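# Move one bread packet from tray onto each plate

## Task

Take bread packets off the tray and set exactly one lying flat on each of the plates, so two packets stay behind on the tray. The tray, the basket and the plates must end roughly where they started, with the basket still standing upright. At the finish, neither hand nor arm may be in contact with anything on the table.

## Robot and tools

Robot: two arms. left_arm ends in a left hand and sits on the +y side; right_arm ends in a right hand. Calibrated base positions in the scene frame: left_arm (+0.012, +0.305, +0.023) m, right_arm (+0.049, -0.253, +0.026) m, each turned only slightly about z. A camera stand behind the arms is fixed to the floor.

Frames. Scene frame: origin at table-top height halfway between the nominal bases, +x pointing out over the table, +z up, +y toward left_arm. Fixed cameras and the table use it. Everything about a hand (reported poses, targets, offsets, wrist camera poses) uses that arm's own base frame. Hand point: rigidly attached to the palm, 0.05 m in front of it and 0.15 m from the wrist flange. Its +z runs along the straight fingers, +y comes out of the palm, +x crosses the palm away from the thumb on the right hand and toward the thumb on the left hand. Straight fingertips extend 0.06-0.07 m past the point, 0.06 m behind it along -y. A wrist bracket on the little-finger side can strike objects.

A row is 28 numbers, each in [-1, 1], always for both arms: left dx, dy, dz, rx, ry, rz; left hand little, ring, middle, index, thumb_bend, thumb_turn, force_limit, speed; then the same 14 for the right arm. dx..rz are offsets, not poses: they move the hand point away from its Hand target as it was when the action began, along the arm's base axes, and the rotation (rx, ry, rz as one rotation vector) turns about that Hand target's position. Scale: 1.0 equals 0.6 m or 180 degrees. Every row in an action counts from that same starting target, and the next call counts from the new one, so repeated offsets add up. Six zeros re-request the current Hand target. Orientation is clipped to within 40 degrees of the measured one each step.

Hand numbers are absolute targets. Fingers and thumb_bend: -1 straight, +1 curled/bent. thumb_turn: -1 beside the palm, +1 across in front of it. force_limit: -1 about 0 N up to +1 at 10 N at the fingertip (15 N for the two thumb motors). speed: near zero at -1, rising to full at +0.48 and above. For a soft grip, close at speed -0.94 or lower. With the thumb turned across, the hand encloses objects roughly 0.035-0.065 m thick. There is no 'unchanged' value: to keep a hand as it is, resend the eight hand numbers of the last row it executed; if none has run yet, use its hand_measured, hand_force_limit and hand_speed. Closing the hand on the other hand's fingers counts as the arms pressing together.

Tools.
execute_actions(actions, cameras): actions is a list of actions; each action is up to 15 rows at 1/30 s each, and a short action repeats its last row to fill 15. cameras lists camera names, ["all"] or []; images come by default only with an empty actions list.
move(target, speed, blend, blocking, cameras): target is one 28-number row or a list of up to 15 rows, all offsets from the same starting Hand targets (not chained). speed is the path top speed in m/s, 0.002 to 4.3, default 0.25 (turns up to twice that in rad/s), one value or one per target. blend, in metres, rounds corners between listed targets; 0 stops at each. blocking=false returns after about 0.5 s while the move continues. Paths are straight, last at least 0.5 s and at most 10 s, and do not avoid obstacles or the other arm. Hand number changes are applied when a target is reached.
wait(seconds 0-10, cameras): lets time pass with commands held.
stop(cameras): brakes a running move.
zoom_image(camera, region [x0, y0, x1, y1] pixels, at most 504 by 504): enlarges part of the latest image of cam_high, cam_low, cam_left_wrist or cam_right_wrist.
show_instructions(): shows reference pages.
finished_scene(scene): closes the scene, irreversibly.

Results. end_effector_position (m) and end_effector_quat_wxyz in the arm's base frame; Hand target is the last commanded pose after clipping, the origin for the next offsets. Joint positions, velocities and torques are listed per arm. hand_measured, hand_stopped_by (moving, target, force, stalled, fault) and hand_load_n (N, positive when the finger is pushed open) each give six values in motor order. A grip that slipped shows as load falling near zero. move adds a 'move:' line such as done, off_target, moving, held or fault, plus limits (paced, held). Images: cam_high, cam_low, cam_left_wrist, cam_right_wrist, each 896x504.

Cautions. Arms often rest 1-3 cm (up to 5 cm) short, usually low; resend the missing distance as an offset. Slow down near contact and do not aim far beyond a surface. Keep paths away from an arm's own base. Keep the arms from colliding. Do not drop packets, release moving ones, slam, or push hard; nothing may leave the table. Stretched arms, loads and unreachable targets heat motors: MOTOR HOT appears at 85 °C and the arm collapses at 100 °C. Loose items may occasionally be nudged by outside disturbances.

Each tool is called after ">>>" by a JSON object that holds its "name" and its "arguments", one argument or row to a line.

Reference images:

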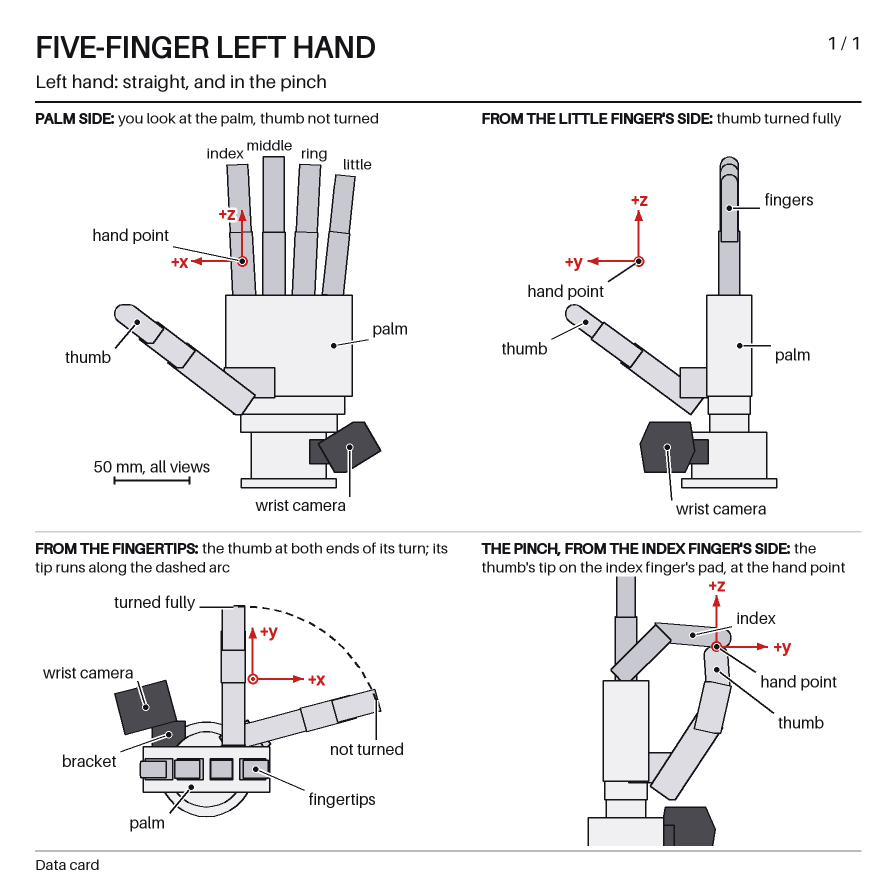

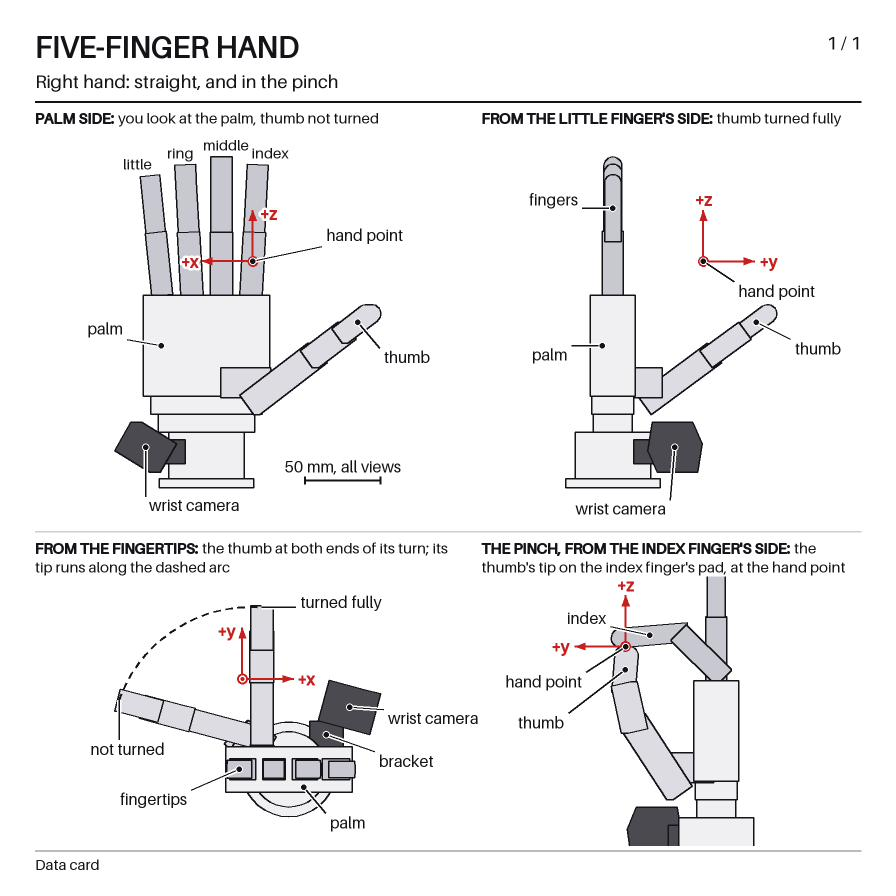

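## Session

>>> {"name": "execute_actions", "arguments": {
  "actions": []
}}

>>> {"name": "zoom_image", "arguments": {
  "camera": "cam_high",
  "region": [380, 180, 540, 340]
}}

Scene clock: 0.00 s.
left_arm: end_effector_position=(+0.6601, -0.3763, +0.0869) hand_measured=(-1.000, -1.000, -1.000, -1.000, -1.000, -1.000) hand_load_n=(+0.0, +0.0, +0.0, +0.0, +0.0, +0.0) hand_stopped_by=(target, target, target, target, target, target) hand_force_limit=0.00 hand_speed=-0.80 end_effector_quat_wxyz=(+0.578, +0.319, +0.750, -0.034) | right_arm: end_effector_position=(+0.3312, -0.0744, +0.2048) hand_measured=(-1.000, -1.000, -1.000, -1.000, -1.000, -1.000) hand_load_n=(+0.0, +0.0, +0.0, +0.0, +0.0, +0.5) hand_stopped_by=(target, target, target, target, target, target) hand_force_limit=0.00 hand_speed=-0.80 end_effector_quat_wxyz=(+0.166, -0.351, +0.846, -0.365)
Joint positions: left_arm=[-0.649 2 1.243 0.416 -0.177 1.852] | right_arm=[-0.119 0.794 0.761 -0.819 0.448 0.494]
Joint velocities: within noise
Joint torques (N m): no reading
Motor temperatures (°C): left_arm=[25 25 28 25 27 22] | right_arm=[27 32 24 22 22 22]
Heat: left arm: hottest elbow 28 °C; right arm: hottest shoulder 32 °C.
Hand target: left_arm +0.6644, -0.3796, +0.0869; +0.580, +0.318, +0.749, -0.035 | right_arm +0.3376, -0.0752, +0.2182; +0.177, -0.346, +0.843, -0.371
camera_calibration:
cam_left_wrist: T_world_to_cam=[[-0.522237, -0.661482, -0.538247, 0.143926], [-0.386268, 0.746174, -0.542237, 0.588078], [0.760306, -0.0752687, -0.645189, -0.361567], [0, 0, 0, 1]] pos_world=[0.577221, -0.370819, 0.163067]
cam_right_wrist: T_world_to_cam=[[-0.657653, 0.308163, -0.687407, 0.376677], [0.202938, 0.951241, 0.232284, -0.0457991], [0.725471, 0.0132612, -0.688125, 0.0215476], [0, 0, 0, 1]] pos_world=[0.241385, -0.0727974, 0.284396]

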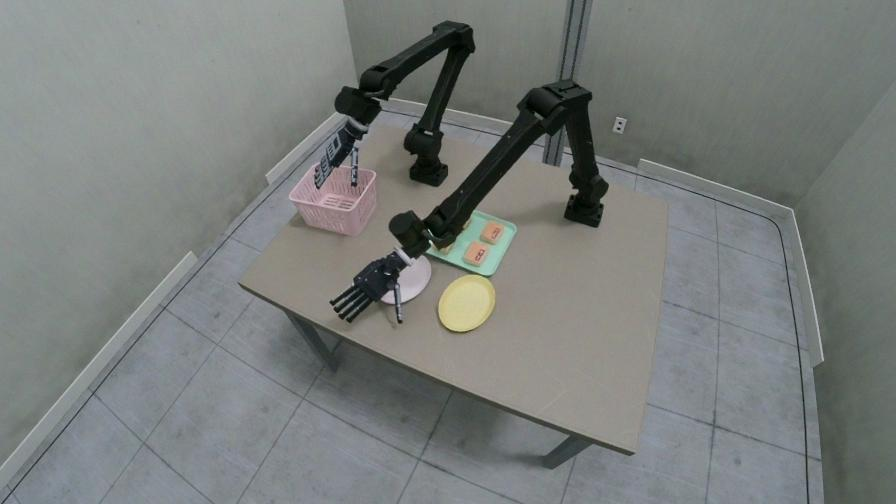

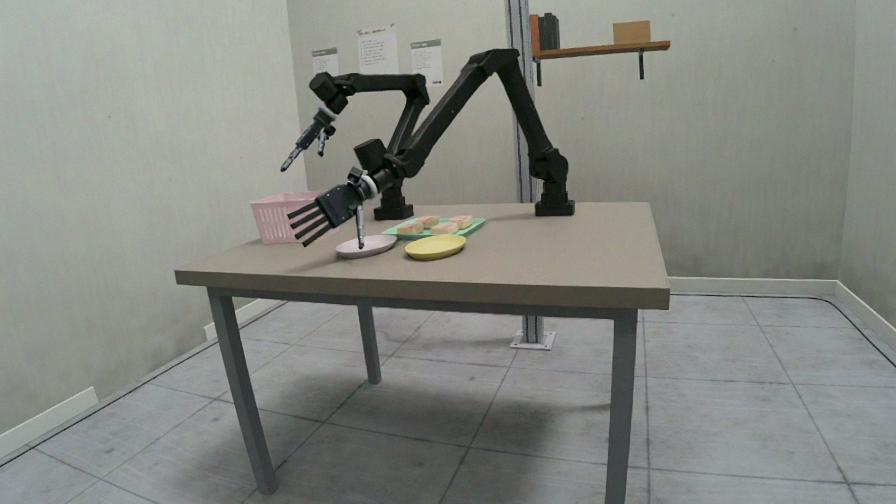

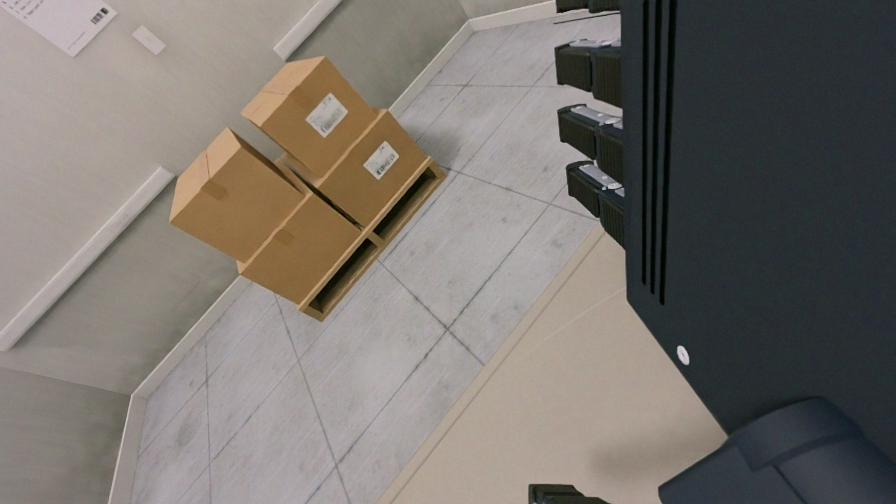

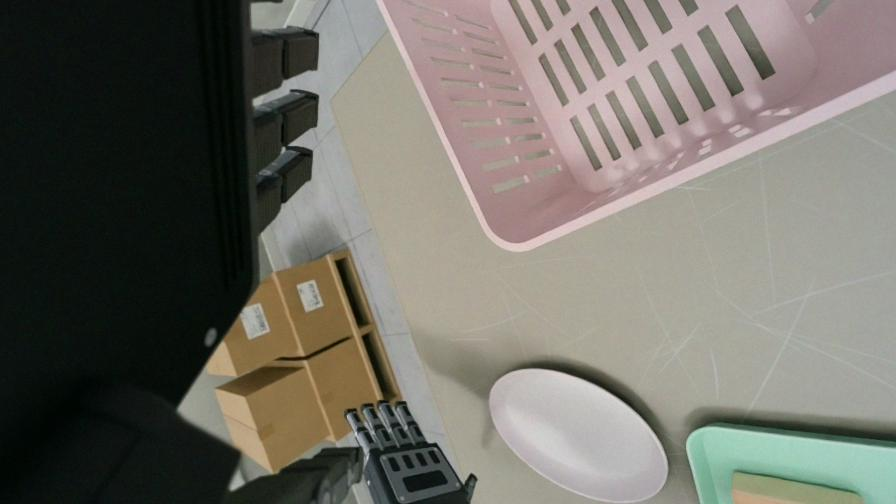

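Scaled by 3.150.

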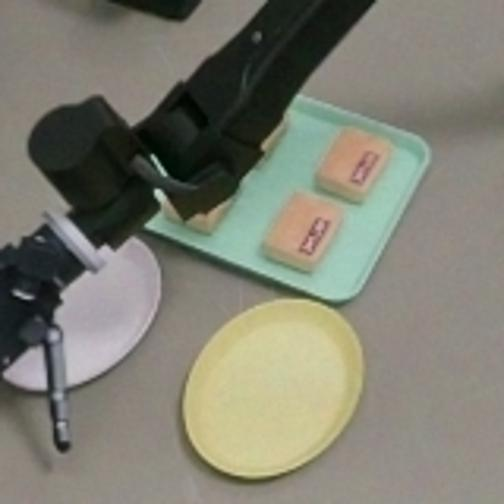

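>>> {"name": "move", "arguments": {
  "target": [
    [0.0,0.03,0.2,0,0,0,1,1,-0.3,-0.3,-1,1,0,-0.5,0,0,0,0,0,0,-1,-1,-1,-1,-1,-1,0,-0.8],
    [-0.629,0.159,0.055,-0.2435,0.4681,0.0216,1,1,-0.3,-0.3,-1,1,0,-0.5,0,0,0,0,0,0,-1,-1,-1,-1,-1,-1,0,-0.8]
  ],
  "speed": [0.25,0.35],
  "blend": [0.05,0],
  "cameras": ["cam_left_wrist","cam_high"]
}}

>>> {"name": "zoom_image", "arguments": {
  "camera": "cam_high",
  "region": [370, 180, 530, 340]
}}

Scene clock: 19.20 s.
left_arm: end_effector_position=(+0.2884, -0.2902, +0.1210) hand_measured=(+1.000, +1.000, -0.300, -0.300, -1.000, +1.000) hand_load_n=(+0.0, +0.0, +0.0, +0.0, +0.0, +0.0) hand_stopped_by=(target, target, target, target, target, target) hand_force_limit=0.00 hand_speed=-0.50 end_effector_quat_wxyz=(+0.013, -0.015, +0.883, -0.468) | right_arm: end_effector_position=(+0.3312, -0.0744, +0.2048) hand_measured=(-1.000, -1.000, -1.000, -1.000, -1.000, -1.000) hand_load_n=(+0.0, +0.0, +0.0, +0.0, +0.0, +0.0) hand_stopped_by=(target, target, target, target, target, target) hand_force_limit=0.00 hand_speed=-0.80 end_effector_quat_wxyz=(+0.166, -0.351, +0.846, -0.365)
Joint positions: left_arm=[-0.477 1.251 0.785 -0.471 0.8 0.785] | right_arm=[-0.119 0.794 0.761 -0.819 0.448 0.494]
Joint torques (N m): left_arm=[0.85 -8.35 7.84 1.43 0.59 -0.14] | right_arm=[0.09 -4.25 9.99 1.44 0.22 0.06]
Motor temperatures (°C): left_arm=[25 27 30 25 27 22] | right_arm=[27 32 29 22 22 22]
Heat: left arm: hottest elbow 30 °C; right arm: hottest shoulder 32 °C.
Hand target: left_arm +0.2869, -0.2842, +0.1198; +0.012, -0.027, +0.883, -0.469 | right_arm +0.3376, -0.0752, +0.2182; +0.177, -0.346, +0.843, -0.371
Off the commanded pose: left_arm 0.006 m, 1 deg | right_arm 0.015 m, 2 deg.
move: off_target (right_arm)
camera_calibration:
cam_left_wrist: T_world_to_cam=[[-0.23996, -0.563821, 0.790269, -0.188732], [-0.879191, 0.471394, 0.0693569, 0.387147], [-0.411633, -0.678155, -0.608822, 0.108183], [0, 0, 0, 1]] pos_world=[0.33962, -0.215545, 0.188162]
Images, in order (width x height): cam_high 896x504, cam_left_wrist 896x504.

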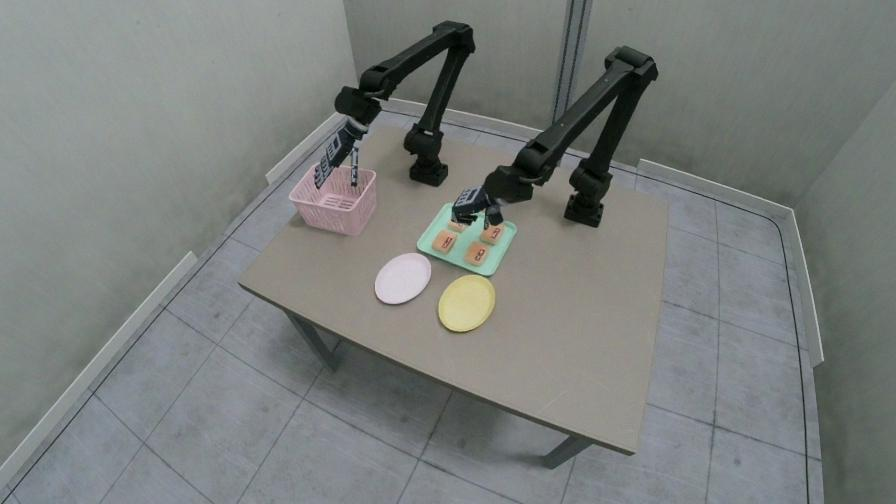

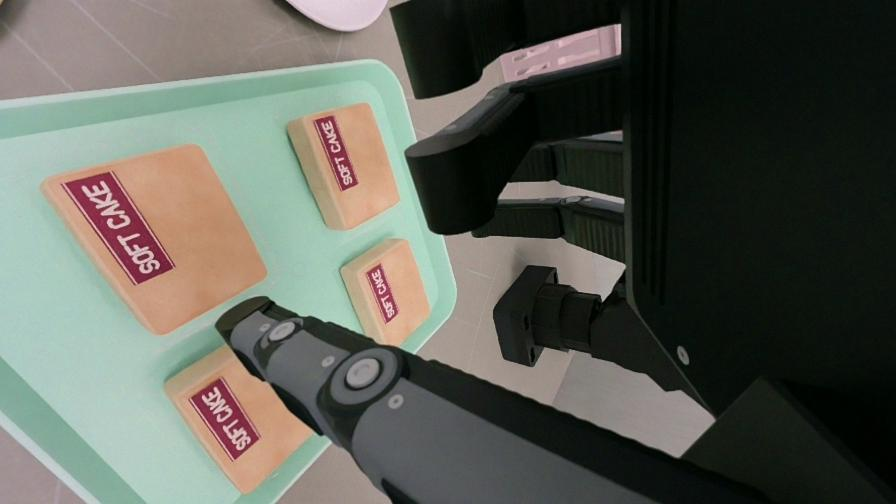

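Scaled by 3.150.

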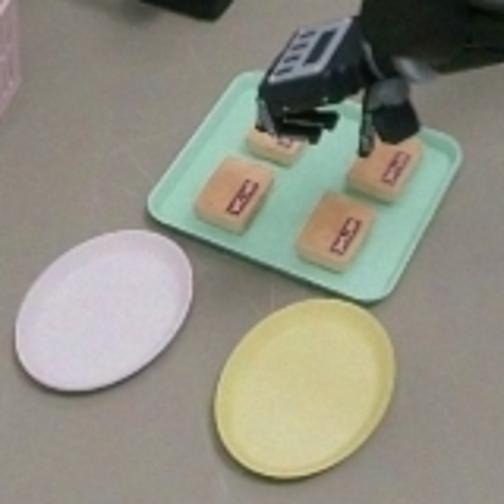

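>>> {"name": "move", "arguments": {
  "target": [0.0155,0.022,-0.143,0,0,0,1,1,-0.3,-0.3,-1,1,0,-0.8,0,0,0,0,0,0,-1,-1,-1,-1,-1,-1,0,-0.8],
  "speed": 0.15,
  "cameras": ["cam_left_wrist"]
}}

Scene clock: 27.63 s.
left_arm: end_effector_position=(+0.2941, -0.2761, +0.0433) hand_measured=(+1.000, +1.000, -0.300, -0.300, -1.000, +1.000) hand_load_n=(+0.0, +0.0, +0.0, +0.0, +0.0, +0.0) hand_stopped_by=(target, target, target, target, target, target) hand_force_limit=0.00 hand_speed=-0.80 end_effector_quat_wxyz=(+0.011, -0.026, +0.882, -0.470) | right_arm: end_effector_position=(+0.3312, -0.0744, +0.2048) hand_measured=(-1.000, -1.000, -1.000, -1.000, -1.000, -1.000) hand_load_n=(+0.0, +0.0, +0.0, +0.0, +0.0, +0.0) hand_stopped_by=(target, target, target, target, target, target) hand_force_limit=0.00 hand_speed=-0.80 end_effector_quat_wxyz=(+0.166, -0.351, +0.846, -0.365)
Joint positions: left_arm=[-0.431 1.395 0.672 -0.243 0.826 0.81] | right_arm=[-0.119 0.794 0.761 -0.819 0.448 0.494]
Joint torques (N m): left_arm=[1.14 -6.77 6.87 2.04 0.63 0.12] | right_arm=[0.09 -4.31 10 1.43 0.22 0.07]
Heat: left arm: hottest elbow 31 °C; right arm: hottest shoulder 32 °C.
Hand target: left_arm +0.2963, -0.2709, +0.0340; +0.012, -0.028, +0.883, -0.469 | right_arm +0.3376, -0.0752, +0.2182; +0.177, -0.346, +0.843, -0.371
Off the commanded pose: left_arm 0.011 m, 0 deg | right_arm 0.015 m, 2 deg.
move: off_target (left_arm, right_arm)
camera_calibration:
cam_left_wrist: T_world_to_cam=[[-0.218967, -0.56393, 0.796264, -0.1245], [-0.886012, 0.456739, 0.0798242, 0.38833], [-0.4087, -0.688021, -0.599659, 0.0687666], [0, 0, 0, 1]] pos_world=[0.344909, -0.200262, 0.109373]
Images, in order (width x height): cam_left_wrist 896x504.

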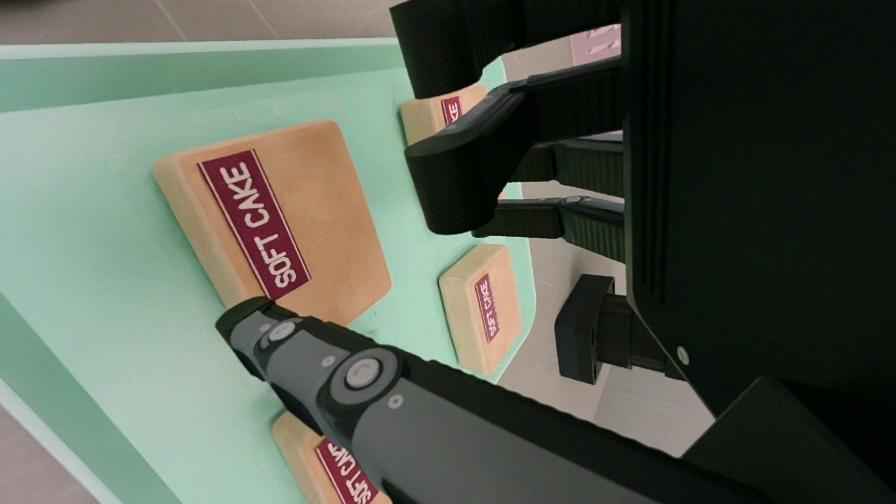

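>>> {"name": "move", "arguments": {
  "target": [0.001,0.0,-0.049,0,0,0,1,1,-0.3,-0.3,-1,1,0,-0.8,0,0,0,0,0,0,-1,-1,-1,-1,-1,-1,0,-0.8],
  "speed": 0.1,
  "cameras": ["cam_left_wrist"]
}}

Scene clock: 32.23 s.
left_arm: end_effector_position=(+0.2959, -0.2770, +0.0148) hand_measured=(+1.000, +1.000, -0.300, -0.300, -1.000, +1.000) hand_load_n=(+0.0, +0.0, +0.0, +0.0, +0.0, +0.0) hand_stopped_by=(target, target, target, target, target, target) hand_force_limit=0.00 hand_speed=-0.80 end_effector_quat_wxyz=(+0.012, -0.024, +0.882, -0.471) | right_arm: end_effector_position=(+0.3312, -0.0744, +0.2048) hand_measured=(-1.000, -1.000, -1.000, -1.000, -1.000, -1.000) hand_load_n=(+0.0, +0.0, +0.0, +0.0, +0.0, -0.5) hand_stopped_by=(target, target, target, target, target, target) hand_force_limit=0.00 hand_speed=-0.80 end_effector_quat_wxyz=(+0.166, -0.351, +0.846, -0.365)
Joint positions: left_arm=[-0.431 1.469 0.645 -0.14 0.827 0.812] | right_arm=[-0.119 0.794 0.761 -0.819 0.448 0.494]
Joint torques (N m): left_arm=[1.2 -7.12 6.19 2.02 0.61 0.11] | right_arm=[0.15 -4.31 10 1.42 0.23 0.06]
Heat: left arm: hottest elbow 31 °C; right arm: hottest shoulder 32 °C.
Hand target: left_arm +0.2967, -0.2710, +0.0045; +0.012, -0.028, +0.883, -0.469 | right_arm +0.3376, -0.0752, +0.2182; +0.177, -0.346, +0.843, -0.371
Off the commanded pose: left_arm 0.012 m, 0 deg | right_arm 0.015 m, 2 deg.
move: off_target (left_arm, right_arm)
camera_calibration:
cam_left_wrist: T_world_to_cam=[[-0.222192, -0.562565, 0.796336, -0.100529], [-0.885588, 0.458121, 0.0765412, 0.393008], [-0.407877, -0.688219, -0.599992, 0.0514935], [0, 0, 0, 1]] pos_world=[0.34671, -0.201161, 0.0808695]
Images, in order (width x height): cam_left_wrist 896x504.

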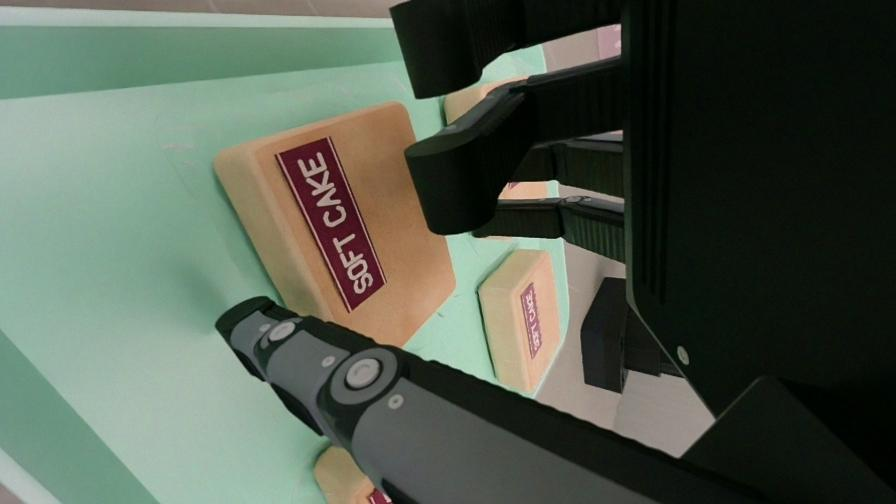

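>>> {"name": "move", "arguments": {
  "target": [
    [0,0,0,0,0,0,1,1,0.2,0.2,-0.4,1,0,-0.88,0,0,0,0,0,0,-1,-1,-1,-1,-1,-1,0,-0.8],
    [0.02,-0.005,0.16,0,0,0,1,1,0.2,0.2,-0.4,1,0,-0.88,0,0,0,0,0,0,-1,-1,-1,-1,-1,-1,0,-0.8],
    [0.303,0.0742,0.16,0,0,0,1,1,0.2,0.2,-0.4,1,0,-0.88,0,0,0,0,0,0,-1,-1,-1,-1,-1,-1,0,-0.8]
  ],
  "speed": [0.1,0.1,0.15],
  "blend": [0,0.02,0],
  "cameras": ["cam_left_wrist"]
}}

Scene clock: 40.77 s.
left_arm: end_effector_position=(+0.4602, -0.2271, +0.0965) hand_measured=(+1.000, +1.000, -0.102, -0.034, -0.902, +1.000) hand_load_n=(+0.0, +0.0, +4.0, +4.5, +11.5, +0.0) hand_stopped_by=(target, target, force, force, force, target) hand_force_limit=0.00 hand_speed=-0.88 end_effector_quat_wxyz=(+0.004, -0.033, +0.884, -0.467) | right_arm: end_effector_position=(+0.3312, -0.0744, +0.2048) hand_measured=(-1.000, -1.000, -1.000, -1.000, -1.000, -1.000) hand_load_n=(+0.0, +0.0, +0.0, +0.0, +0.0, -0.5) hand_stopped_by=(target, target, target, target, target, target) hand_force_limit=0.00 hand_speed=-0.80 end_effector_quat_wxyz=(+0.166, -0.351, +0.846, -0.365)
Joint positions: left_arm=[-0.199 1.685 1.211 -0.756 0.929 1.125] | right_arm=[-0.119 0.794 0.761 -0.819 0.448 0.494]
Joint torques (N m): left_arm=[0.79 -12.04 12.68 0.35 0.74 0.11] | right_arm=[0.09 -4.25 10.03 1.43 0.23 0.06]
Heat: left arm: hottest elbow 31 °C; right arm: hottest elbow 33 °C.
Hand target: left_arm +0.4787, -0.2264, +0.1007; +0.012, -0.028, +0.883, -0.469 | right_arm +0.3376, -0.0752, +0.2182; +0.177, -0.346, +0.843, -0.371
Off the commanded pose: left_arm 0.019 m, 1 deg | right_arm 0.015 m, 2 deg.
move: off_target (left_arm, right_arm)
camera_calibration:
cam_left_wrist: T_world_to_cam=[[-0.200095, -0.570423, 0.796605, -0.113041], [-0.887196, 0.450486, 0.0997278, 0.506183], [-0.415746, -0.68679, -0.596217, 0.205509], [0, 0, 0, 1]] pos_world=[0.511904, -0.151368, 0.162096]
Images, in order (width x height): cam_left_wrist 896x504.

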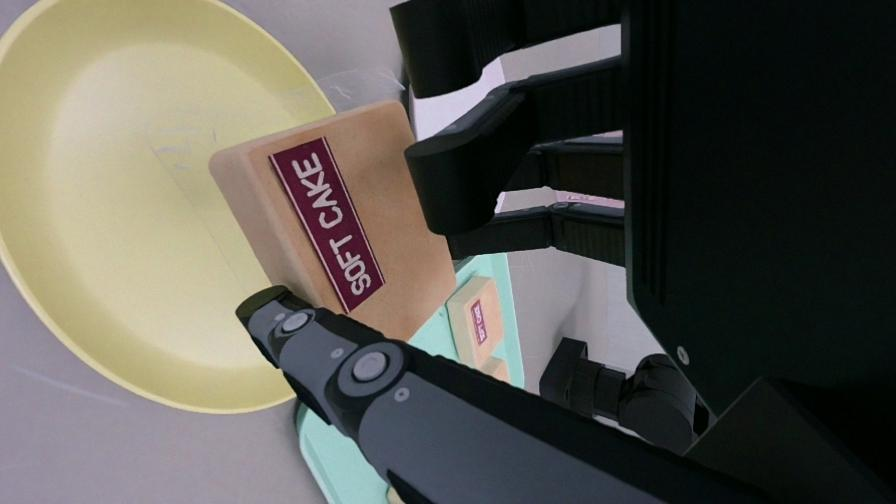

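>>> {"name": "move", "arguments": {
  "target": [
    [-0.028,0.008,-0.14,0,0,0,1,1,0.2,0.2,-0.4,1,0,-0.88,0,0,0,0,0,0,-1,-1,-1,-1,-1,-1,0,-0.8],
    [-0.028,0.008,-0.168,0,0,0,1,1,0.2,0.2,-0.4,1,0,-0.88,0,0,0,0,0,0,-1,-1,-1,-1,-1,-1,0,-0.8]
  ],
  "speed": [0.13,0.05],
  "blend": [0.003,0],
  "cameras": ["cam_left_wrist"]
}}

Scene clock: 44.27 s.
left_arm: end_effector_position=(+0.4636, -0.2275, +0.0166) hand_measured=(+1.000, +1.000, -0.102, -0.034, -0.902, +1.000) hand_load_n=(+0.0, +0.0, +4.0, +4.5, +11.0, +0.0) hand_stopped_by=(target, target, force, force, force, target) hand_force_limit=0.00 hand_speed=-0.88 end_effector_quat_wxyz=(+0.017, -0.023, +0.882, -0.470) | right_arm: end_effector_position=(+0.3312, -0.0744, +0.2048) hand_measured=(-1.000, -1.000, -1.000, -1.000, -1.000, -1.000) hand_load_n=(+0.0, +0.0, +0.0, +0.0, +0.0, +0.0) hand_stopped_by=(target, target, target, target, target, target) hand_force_limit=0.00 hand_speed=-0.80 end_effector_quat_wxyz=(+0.166, -0.351, +0.846, -0.365)
Joint positions: left_arm=[-0.199 1.795 1.115 -0.524 0.93 1.135] | right_arm=[-0.119 0.794 0.761 -0.819 0.448 0.494]
Joint torques (N m): left_arm=[0.97 -12.57 6.61 1.59 0.76 0.1] | right_arm=[0.09 -4.25 10.02 1.43 0.23 0.06]
Heat: left arm: hottest elbow 32 °C; right arm: hottest elbow 33 °C.
Hand target: left_arm +0.4619, -0.2216, -0.0001; +0.012, -0.028, +0.883, -0.469 | right_arm +0.3376, -0.0752, +0.2182; +0.177, -0.346, +0.843, -0.371
Off the commanded pose: left_arm 0.018 m, 1 deg | right_arm 0.015 m, 2 deg.
move: off_target (left_arm, right_arm)
camera_calibration:
cam_left_wrist: T_world_to_cam=[[-0.229915, -0.565169, 0.79229, -0.0339118], [-0.887504, 0.455814, 0.0676035, 0.519268], [-0.399344, -0.687617, -0.606389, 0.151382], [0, 0, 0, 1]] pos_world=[0.513509, -0.151763, 0.0835598]
Images, in order (width x height): cam_left_wrist 896x504.

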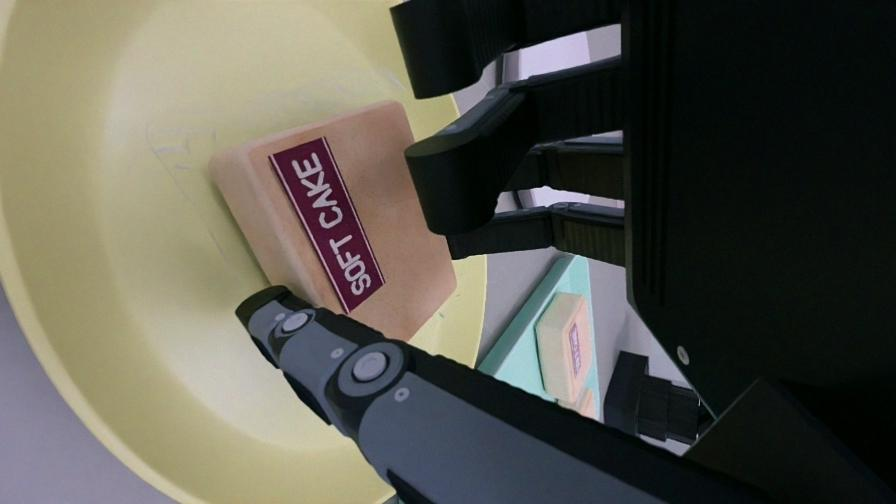

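>>> {"name": "move", "arguments": {
  "target": [
    [0,0,-0.004,0,0,0,1,1,-0.27,-0.27,-1,1,0,-0.8,0,0,0,0,0,0,-1,-1,-1,-1,-1,-1,0,-0.8],
    [0.01,-0.008,0.06,0,0,0,1,1,-0.27,-0.27,-1,1,0,-0.8,0,0,0,0,0,0,-1,-1,-1,-1,-1,-1,0,-0.8],
    [-0.01,-0.01,0.15,0,0,0,1,1,-0.27,-0.27,-1,1,0,-0.8,0,0,0,0,0,0,-1,-1,-1,-1,-1,-1,0,-0.8],
    [-0.2858,-0.2683,0.14,0,0,0,1,1,-0.27,-0.27,-1,1,0,-0.8,0,0,0,0,0,0,-1,-1,-1,-1,-1,-1,0,-0.8],
    [-0.2858,-0.2683,0.057,0,0,0,1,1,-0.27,-0.27,-1,1,0,-0.8,0,0,0,0,0,0,-1,-1,-1,-1,-1,-1,0,-0.8]
  ],
  "speed": [0.1,0.05,0.15,0.2,0.15],
  "blend": [0,0.01,0.02,0.01,0],
  "cameras": ["cam_left_wrist","cam_high"]
}}

>>> {"name": "zoom_image", "arguments": {
  "camera": "cam_high",
  "region": [370, 180, 530, 340]
}}

Scene clock: 58.47 s.
left_arm: end_effector_position=(+0.2964, -0.3807, +0.0445) hand_measured=(+1.000, +1.000, -0.270, -0.270, -1.000, +1.000) hand_load_n=(+0.5, +0.5, +0.0, -0.5, +0.0, +0.0) hand_stopped_by=(target, target, target, target, target, target) hand_force_limit=0.00 hand_speed=-0.80 end_effector_quat_wxyz=(+0.020, -0.023, +0.881, -0.472) | right_arm: end_effector_position=(+0.3312, -0.0744, +0.2048) hand_measured=(-1.000, -1.000, -1.000, -1.000, -1.000, -1.000) hand_load_n=(+0.0, +0.0, +0.0, +0.0, +0.0, +0.0) hand_stopped_by=(target, target, target, target, target, target) hand_force_limit=0.00 hand_speed=-0.80 end_effector_quat_wxyz=(+0.166, -0.351, +0.846, -0.365)
Joint positions: left_arm=[-0.668 1.518 0.778 -0.04 0.665 0.565] | right_arm=[-0.119 0.794 0.761 -0.819 0.448 0.494]
Joint torques (N m): left_arm=[-0.79 -9.05 7.02 2.36 0.28 -0.14] | right_arm=[0.09 -4.25 10.02 1.43 0.23 0.07]
Motor temperatures (°C): left_arm=[25 27 31 25 28 22] | right_arm=[27 31 35 22 22 22]
Heat: left arm: hottest elbow 31 °C; right arm: hottest elbow 35 °C.
Hand target: left_arm +0.2904, -0.3825, +0.0340; +0.012, -0.028, +0.883, -0.468 | right_arm +0.3376, -0.0752, +0.2182; +0.177, -0.346, +0.843, -0.371
Off the commanded pose: left_arm 0.012 m, 1 deg | right_arm 0.015 m, 2 deg.
move: off_target (left_arm, right_arm)
camera_calibration:
cam_left_wrist: T_world_to_cam=[[-0.232077, -0.561593, 0.7942, -0.179055], [-0.889316, 0.453255, 0.0606338, 0.438653], [-0.394027, -0.692223, -0.604624, -0.00720667], [0, 0, 0, 1]] pos_world=[0.345707, -0.304366, 0.111251]
Images, in order (width x height): cam_high 896x504, cam_left_wrist 896x504.

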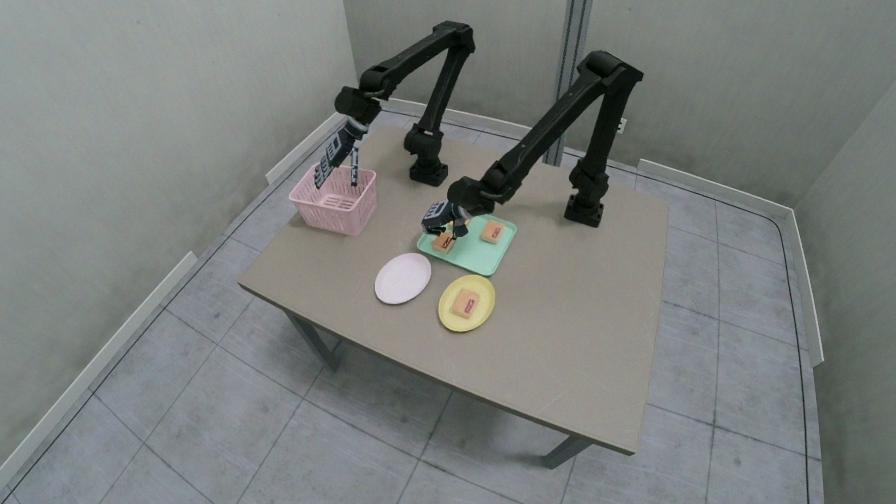

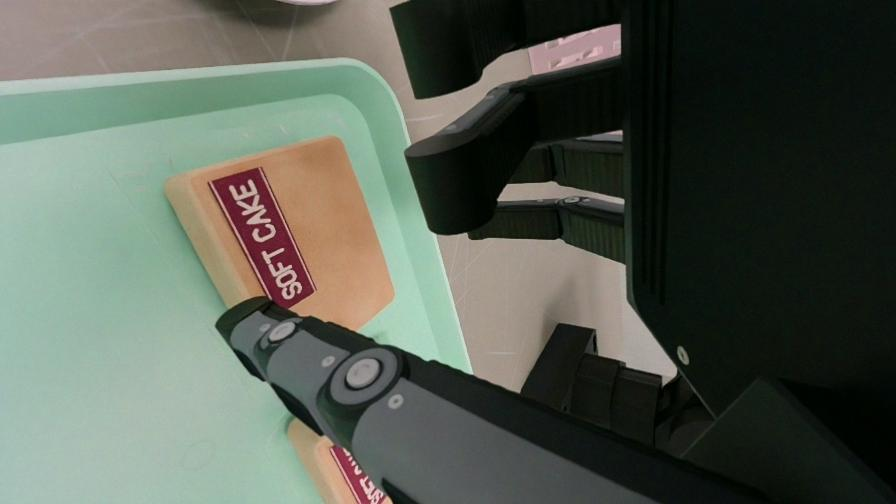

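Scaled by 3.150.

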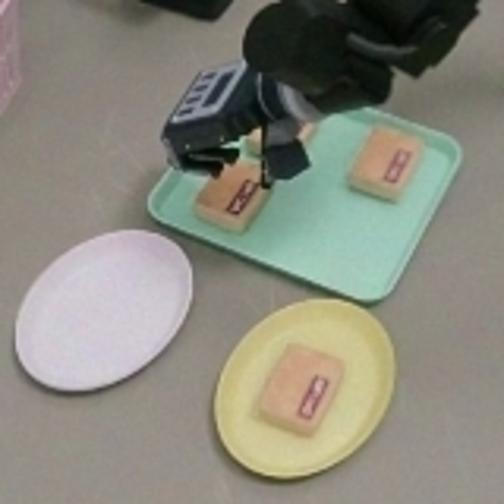

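>>> {"name": "move", "arguments": {
  "target": [
    [0,0.001,-0.05,0,0,0,1,1,-0.27,-0.27,-1,1,0,-0.8,0,0,0,0,0,0,-1,-1,-1,-1,-1,-1,0,-0.8]
  ],
  "speed": [0.1],
  "cameras": ["cam_left_wrist"]
}}

Scene clock: 62.53 s.
left_arm: end_effector_position=(+0.2971, -0.3813, +0.0160) hand_measured=(+1.000, +1.000, -0.270, -0.270, -1.000, +1.000) hand_load_n=(+0.0, +0.0, +0.0, +0.0, +0.0, +0.0) hand_stopped_by=(target, target, target, target, target, target) hand_force_limit=0.00 hand_speed=-0.80 end_effector_quat_wxyz=(+0.021, -0.023, +0.881, -0.473) | right_arm: end_effector_position=(+0.3312, -0.0744, +0.2048) hand_measured=(-1.000, -1.000, -1.000, -1.000, -1.000, -1.000) hand_load_n=(+0.0, +0.0, +0.0, +0.0, +0.0, +0.0) hand_stopped_by=(target, target, target, target, target, target) hand_force_limit=0.00 hand_speed=-0.80 end_effector_quat_wxyz=(+0.166, -0.351, +0.846, -0.365)
Joint positions: left_arm=[-0.668 1.585 0.753 0.055 0.665 0.564] | right_arm=[-0.119 0.794 0.761 -0.819 0.448 0.494]
Joint torques (N m): left_arm=[-0.73 -9.11 6.42 2.4 0.3 -0.12] | right_arm=[0.09 -4.25 10 1.44 0.23 0.07]
Heat: left arm: hottest elbow 31 °C; right arm: hottest elbow 35 °C.
Hand target: left_arm +0.2905, -0.3820, +0.0041; +0.012, -0.028, +0.883, -0.469 | right_arm +0.3376, -0.0752, +0.2182; +0.177, -0.346, +0.843, -0.371
Off the commanded pose: left_arm 0.014 m, 1 deg | right_arm 0.015 m, 2 deg.
move: off_target (left_arm, right_arm)
camera_calibration:
cam_left_wrist: T_world_to_cam=[[-0.233235, -0.560175, 0.794862, -0.155702], [-0.889593, 0.453026, 0.0582358, 0.441371], [-0.392715, -0.693521, -0.603989, -0.025513], [0, 0, 0, 1]] pos_world=[0.346306, -0.304867, 0.0826484]
Images, in order (width x height): cam_left_wrist 896x504.

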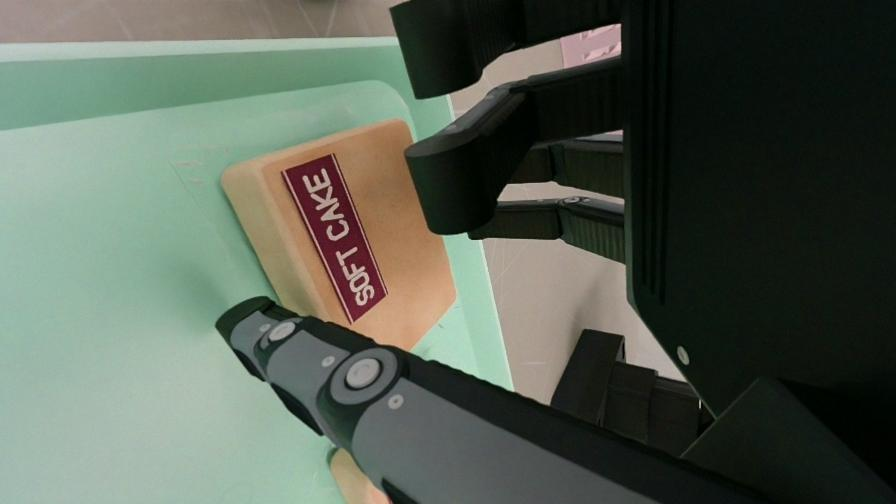

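>>> {"name": "move", "arguments": {
  "target": [
    [0,0,0,0,0,0,1,1,0.2,0.2,-0.4,1,0,-0.88,0,0,0,0,0,0,-1,-1,-1,-1,-1,-1,0,-0.8],
    [0.02,-0.005,0.16,0,0,0,1,1,0.2,0.2,-0.4,1,0,-0.88,0,0,0,0,0,0,-1,-1,-1,-1,-1,-1,0,-0.8],
    [0.3283,-0.0647,0.162,0,0,0,1,1,0.2,0.2,-0.4,1,0,-0.88,0,0,0,0,0,0,-1,-1,-1,-1,-1,-1,0,-0.8]
  ],
  "speed": [0.1,0.1,0.15],
  "blend": [0,0.02,0],
  "cameras": ["cam_left_wrist","cam_high"]
}}

Scene clock: 76.67 s.
left_arm: end_effector_position=(+0.4688, -0.4172, +0.0984) hand_measured=(+1.000, +1.000, -0.106, -0.016, -0.920, +1.000) hand_load_n=(+0.0, +0.0, +3.5, +5.0, +11.0, -0.5) hand_stopped_by=(target, target, force, force, force, target) hand_force_limit=0.00 hand_speed=-0.88 end_effector_quat_wxyz=(+0.005, -0.032, +0.884, -0.466) | right_arm: end_effector_position=(+0.3312, -0.0744, +0.2048) hand_measured=(-1.000, -1.000, -1.000, -1.000, -1.000, -1.000) hand_load_n=(+0.0, +0.0, +0.0, +0.0, +0.0, -0.5) hand_stopped_by=(target, target, target, target, target, target) hand_force_limit=0.00 hand_speed=-0.80 end_effector_quat_wxyz=(+0.166, -0.351, +0.846, -0.365)
Joint positions: left_arm=[-0.528 1.825 1.38 -0.455 0.766 0.693] | right_arm=[-0.119 0.794 0.761 -0.819 0.448 0.494]
Joint torques (N m): left_arm=[1.03 -14.68 13.49 0.91 0.57 0.11] | right_arm=[0.15 -4.25 10 1.43 0.23 0.06]
Heat: left arm: hottest elbow 33 °C; right arm: hottest elbow 36 °C.
Hand target: left_arm +0.4873, -0.4210, +0.1014; +0.012, -0.028, +0.883, -0.469 | right_arm +0.3376, -0.0752, +0.2182; +0.177, -0.346, +0.843, -0.371
Off the commanded pose: left_arm 0.019 m, 1 deg | right_arm 0.015 m, 2 deg.
move: off_target (left_arm, right_arm)
camera_calibration:
cam_left_wrist: T_world_to_cam=[[-0.202587, -0.57139, 0.795281, -0.220399], [-0.886909, 0.451352, 0.0983572, 0.599525], [-0.415152, -0.685416, -0.598209, 0.0800444], [0, 0, 0, 1]] pos_world=[0.520305, -0.341667, 0.164195]
Images, in order (width x height): cam_high 896x504, cam_left_wrist 896x504.

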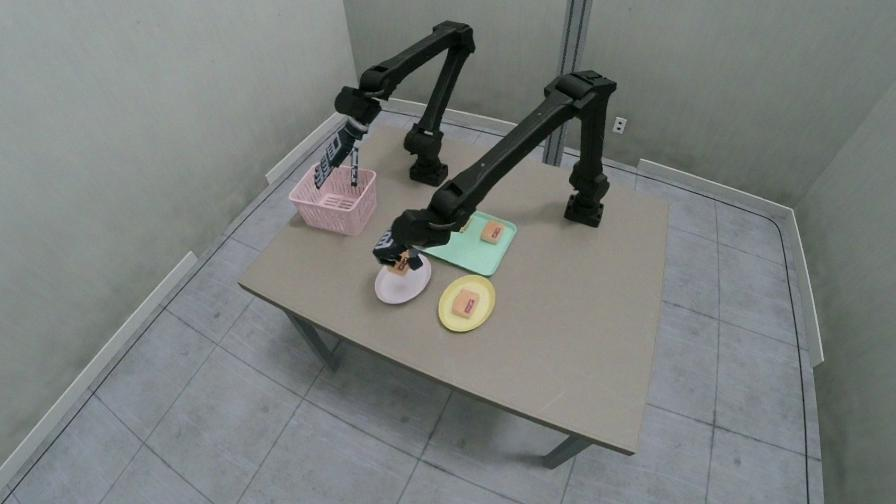

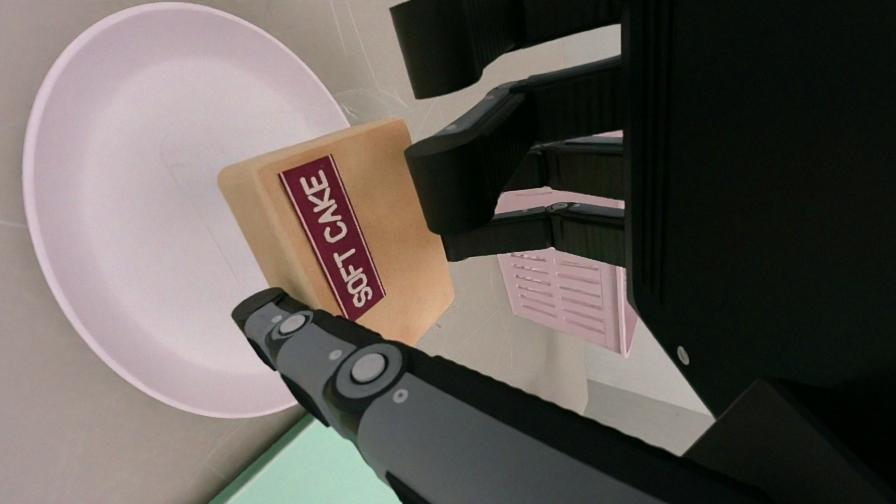

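>>> {"name": "move", "arguments": {
  "target": [
    [-0.0338,0.0183,-0.135,0,0,0,1,1,0.2,0.2,-0.4,1,0,-0.88,0,0,0,0,0,0,-1,-1,-1,-1,-1,-1,0,-0.8],
    [-0.0338,0.0183,-0.166,0,0,0,1,1,0.2,0.2,-0.4,1,0,-0.88,0,0,0,0,0,0,-1,-1,-1,-1,-1,-1,0,-0.8]
  ],
  "speed": [0.13,0.05],
  "blend": [0.003,0],
  "cameras": ["cam_left_wrist"]
}}

Scene clock: 81.50 s.
left_arm: end_effector_position=(+0.4669, -0.4159, +0.0233) hand_measured=(+1.000, +1.000, -0.106, -0.016, -0.920, +1.000) hand_load_n=(+0.0, +0.0, +3.0, +5.0, +11.0, -0.5) hand_stopped_by=(target, target, force, force, force, target) hand_force_limit=0.00 hand_speed=-0.88 end_effector_quat_wxyz=(+0.017, -0.024, +0.880, -0.474) | right_arm: end_effector_position=(+0.3312, -0.0744, +0.2048) hand_measured=(-1.000, -1.000, -1.000, -1.000, -1.000, -1.000) hand_load_n=(+0.0, +0.0, +0.0, +0.0, +0.0, +0.0) hand_stopped_by=(target, target, target, target, target, target) hand_force_limit=0.00 hand_speed=-0.80 end_effector_quat_wxyz=(+0.166, -0.351, +0.846, -0.365)
Joint positions: left_arm=[-0.528 1.91 1.271 -0.231 0.766 0.696] | right_arm=[-0.119 0.794 0.761 -0.819 0.448 0.494]
Joint torques (N m): left_arm=[0.73 -14.86 7.28 2.19 0.54 0.1] | right_arm=[0.03 -4.31 10 1.43 0.23 0.07]
Heat: left arm: hottest elbow 33 °C; right arm: hottest elbow 36 °C.
Hand target: left_arm +0.4669, -0.4099, +0.0015; +0.012, -0.028, +0.883, -0.468 | right_arm +0.3376, -0.0752, +0.2182; +0.177, -0.346, +0.843, -0.371
Off the commanded pose: left_arm 0.022 m, 1 deg | right_arm 0.015 m, 2 deg.
move: off_target (left_arm, right_arm)
camera_calibration:
cam_left_wrist: T_world_to_cam=[[-0.227105, -0.55861, 0.797733, -0.143667], [-0.888538, 0.454165, 0.065071, 0.607377], [-0.398652, -0.694038, -0.59949, 0.0239718], [0, 0, 0, 1]] pos_world=[0.516607, -0.339466, 0.0894558]
Images, in order (width x height): cam_left_wrist 896x504.

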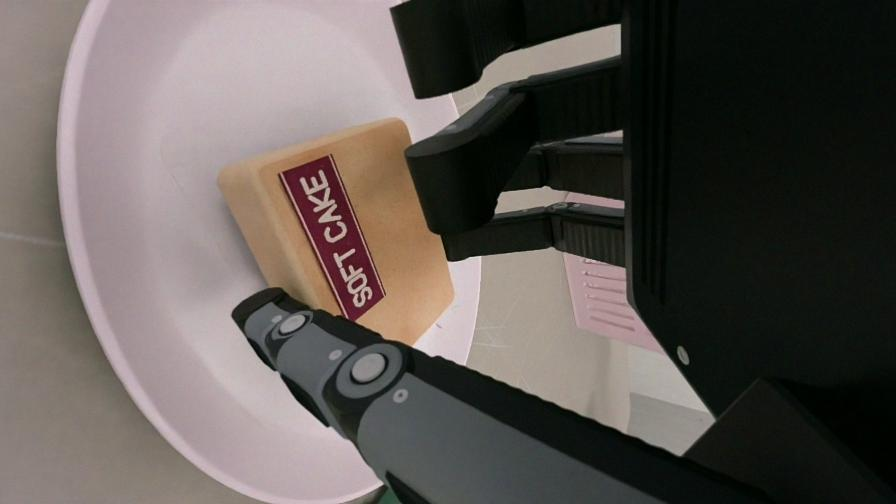

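>>> {"name": "move", "arguments": {
  "target": [0,0,-0.01,0,0,0,1,1,0.2,0.2,-0.4,1,0,-0.88,0,0,0,0,0,0,-1,-1,-1,-1,-1,-1,0,-0.8],
  "speed": 0.05,
  "cameras": ["cam_left_wrist"]
}}

Scene clock: 84.20 s.
left_arm: end_effector_position=(+0.4684, -0.4168, +0.0185) hand_measured=(+1.000, +1.000, -0.106, -0.016, -0.920, +1.000) hand_load_n=(+0.0, +0.0, +3.0, +5.0, +11.0, -0.5) hand_stopped_by=(target, target, force, force, force, target) hand_force_limit=0.00 hand_speed=-0.88 end_effector_quat_wxyz=(+0.018, -0.024, +0.880, -0.474) | right_arm: end_effector_position=(+0.3312, -0.0744, +0.2048) hand_measured=(-1.000, -1.000, -1.000, -1.000, -1.000, -1.000) hand_load_n=(+0.0, +0.0, +0.0, +0.0, +0.0, +0.0) hand_stopped_by=(target, target, target, target, target, target) hand_force_limit=0.00 hand_speed=-0.80 end_effector_quat_wxyz=(+0.166, -0.351, +0.846, -0.365)
Joint positions: left_arm=[-0.528 1.92 1.271 -0.218 0.766 0.696] | right_arm=[-0.119 0.794 0.761 -0.819 0.448 0.494]
Joint torques (N m): left_arm=[0.73 -15.15 6.93 2.24 0.54 0.09] | right_arm=[0.15 -4.25 9.99 1.43 0.23 0.07]
Heat: left arm: hottest elbow 33 °C; right arm: hottest elbow 36 °C.
Hand target: left_arm +0.4669, -0.4099, -0.0044; +0.012, -0.028, +0.883, -0.468 | right_arm +0.3376, -0.0752, +0.2182; +0.177, -0.346, +0.843, -0.371
Off the commanded pose: left_arm 0.024 m, 1 deg | right_arm 0.015 m, 2 deg.
move: off_target (left_arm, right_arm)
camera_calibration:
cam_left_wrist: T_world_to_cam=[[-0.229163, -0.557385, 0.798001, -0.138504], [-0.888687, 0.454289, 0.062105, 0.609668], [-0.397139, -0.694941, -0.599447, 0.0200008], [0, 0, 0, 1]] pos_world=[0.518007, -0.340266, 0.0846523]
Images, in order (width x height): cam_left_wrist 896x504.

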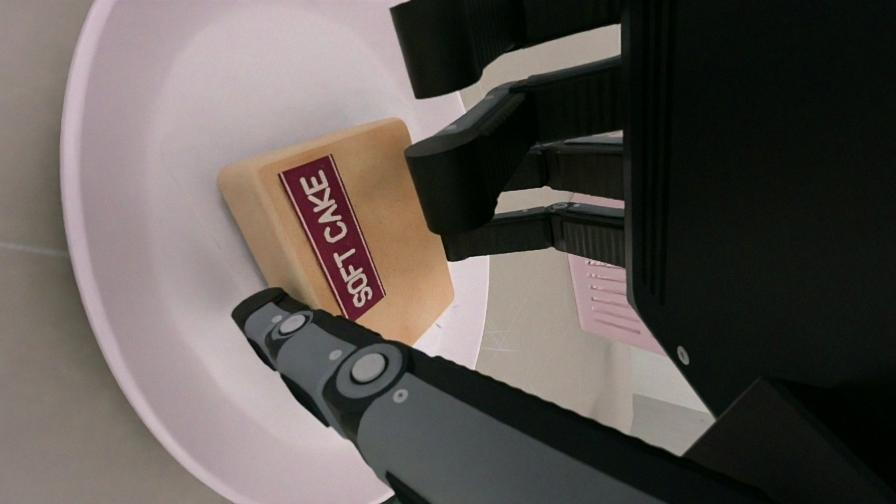

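>>> {"name": "move", "arguments": {
  "target": [0,0,-0.006,0,0,0,1,1,0.2,0.2,-0.4,1,0,-0.88,0,0,0,0,0,0,-1,-1,-1,-1,-1,-1,0,-0.8],
  "speed": 0.04,
  "cameras": ["cam_left_wrist"]
}}

Scene clock: 86.23 s.
left_arm: end_effector_position=(+0.4680, -0.4167, +0.0170) hand_measured=(+1.000, +1.000, -0.106, -0.016, -0.920, +1.000) hand_load_n=(+0.0, +0.0, +3.0, +5.0, +11.0, -0.5) hand_stopped_by=(target, target, force, force, force, target) hand_force_limit=0.00 hand_speed=-0.88 end_effector_quat_wxyz=(+0.019, -0.023, +0.879, -0.475) | right_arm: end_effector_position=(+0.3312, -0.0744, +0.2048) hand_measured=(-1.000, -1.000, -1.000, -1.000, -1.000, -1.000) hand_load_n=(+0.0, +0.0, +0.0, +0.0, +0.0, +0.0) hand_stopped_by=(target, target, target, target, target, target) hand_force_limit=0.00 hand_speed=-0.80 end_effector_quat_wxyz=(+0.166, -0.351, +0.846, -0.365)
Joint positions: left_arm=[-0.528 1.921 1.266 -0.209 0.766 0.696] | right_arm=[-0.119 0.794 0.761 -0.819 0.448 0.494]
Joint torques (N m): left_arm=[0.73 -14.74 7.06 2.29 0.53 0.09] | right_arm=[0.09 -4.31 10.02 1.42 0.22 0.07]
Heat: left arm: hottest elbow 33 °C; right arm: hottest elbow 37 °C.
Hand target: left_arm +0.4669, -0.4100, -0.0078; +0.012, -0.028, +0.883, -0.469 | right_arm +0.3376, -0.0752, +0.2182; +0.177, -0.346, +0.843, -0.371
Off the commanded pose: left_arm 0.026 m, 1 deg | right_arm 0.015 m, 2 deg.
move: off_target (left_arm, right_arm)
camera_calibration:
cam_left_wrist: T_world_to_cam=[[-0.231255, -0.55591, 0.798427, -0.135702], [-0.888736, 0.454593, 0.0591012, 0.609559], [-0.395814, -0.695924, -0.599184, 0.0180678], [0, 0, 0, 1]] pos_world=[0.517507, -0.339966, 0.0831487]
Images, in order (width x height): cam_left_wrist 896x504.

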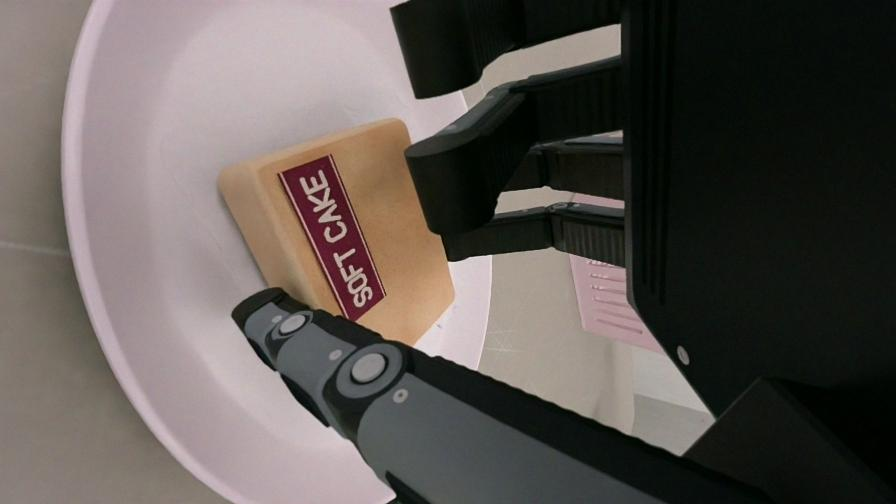

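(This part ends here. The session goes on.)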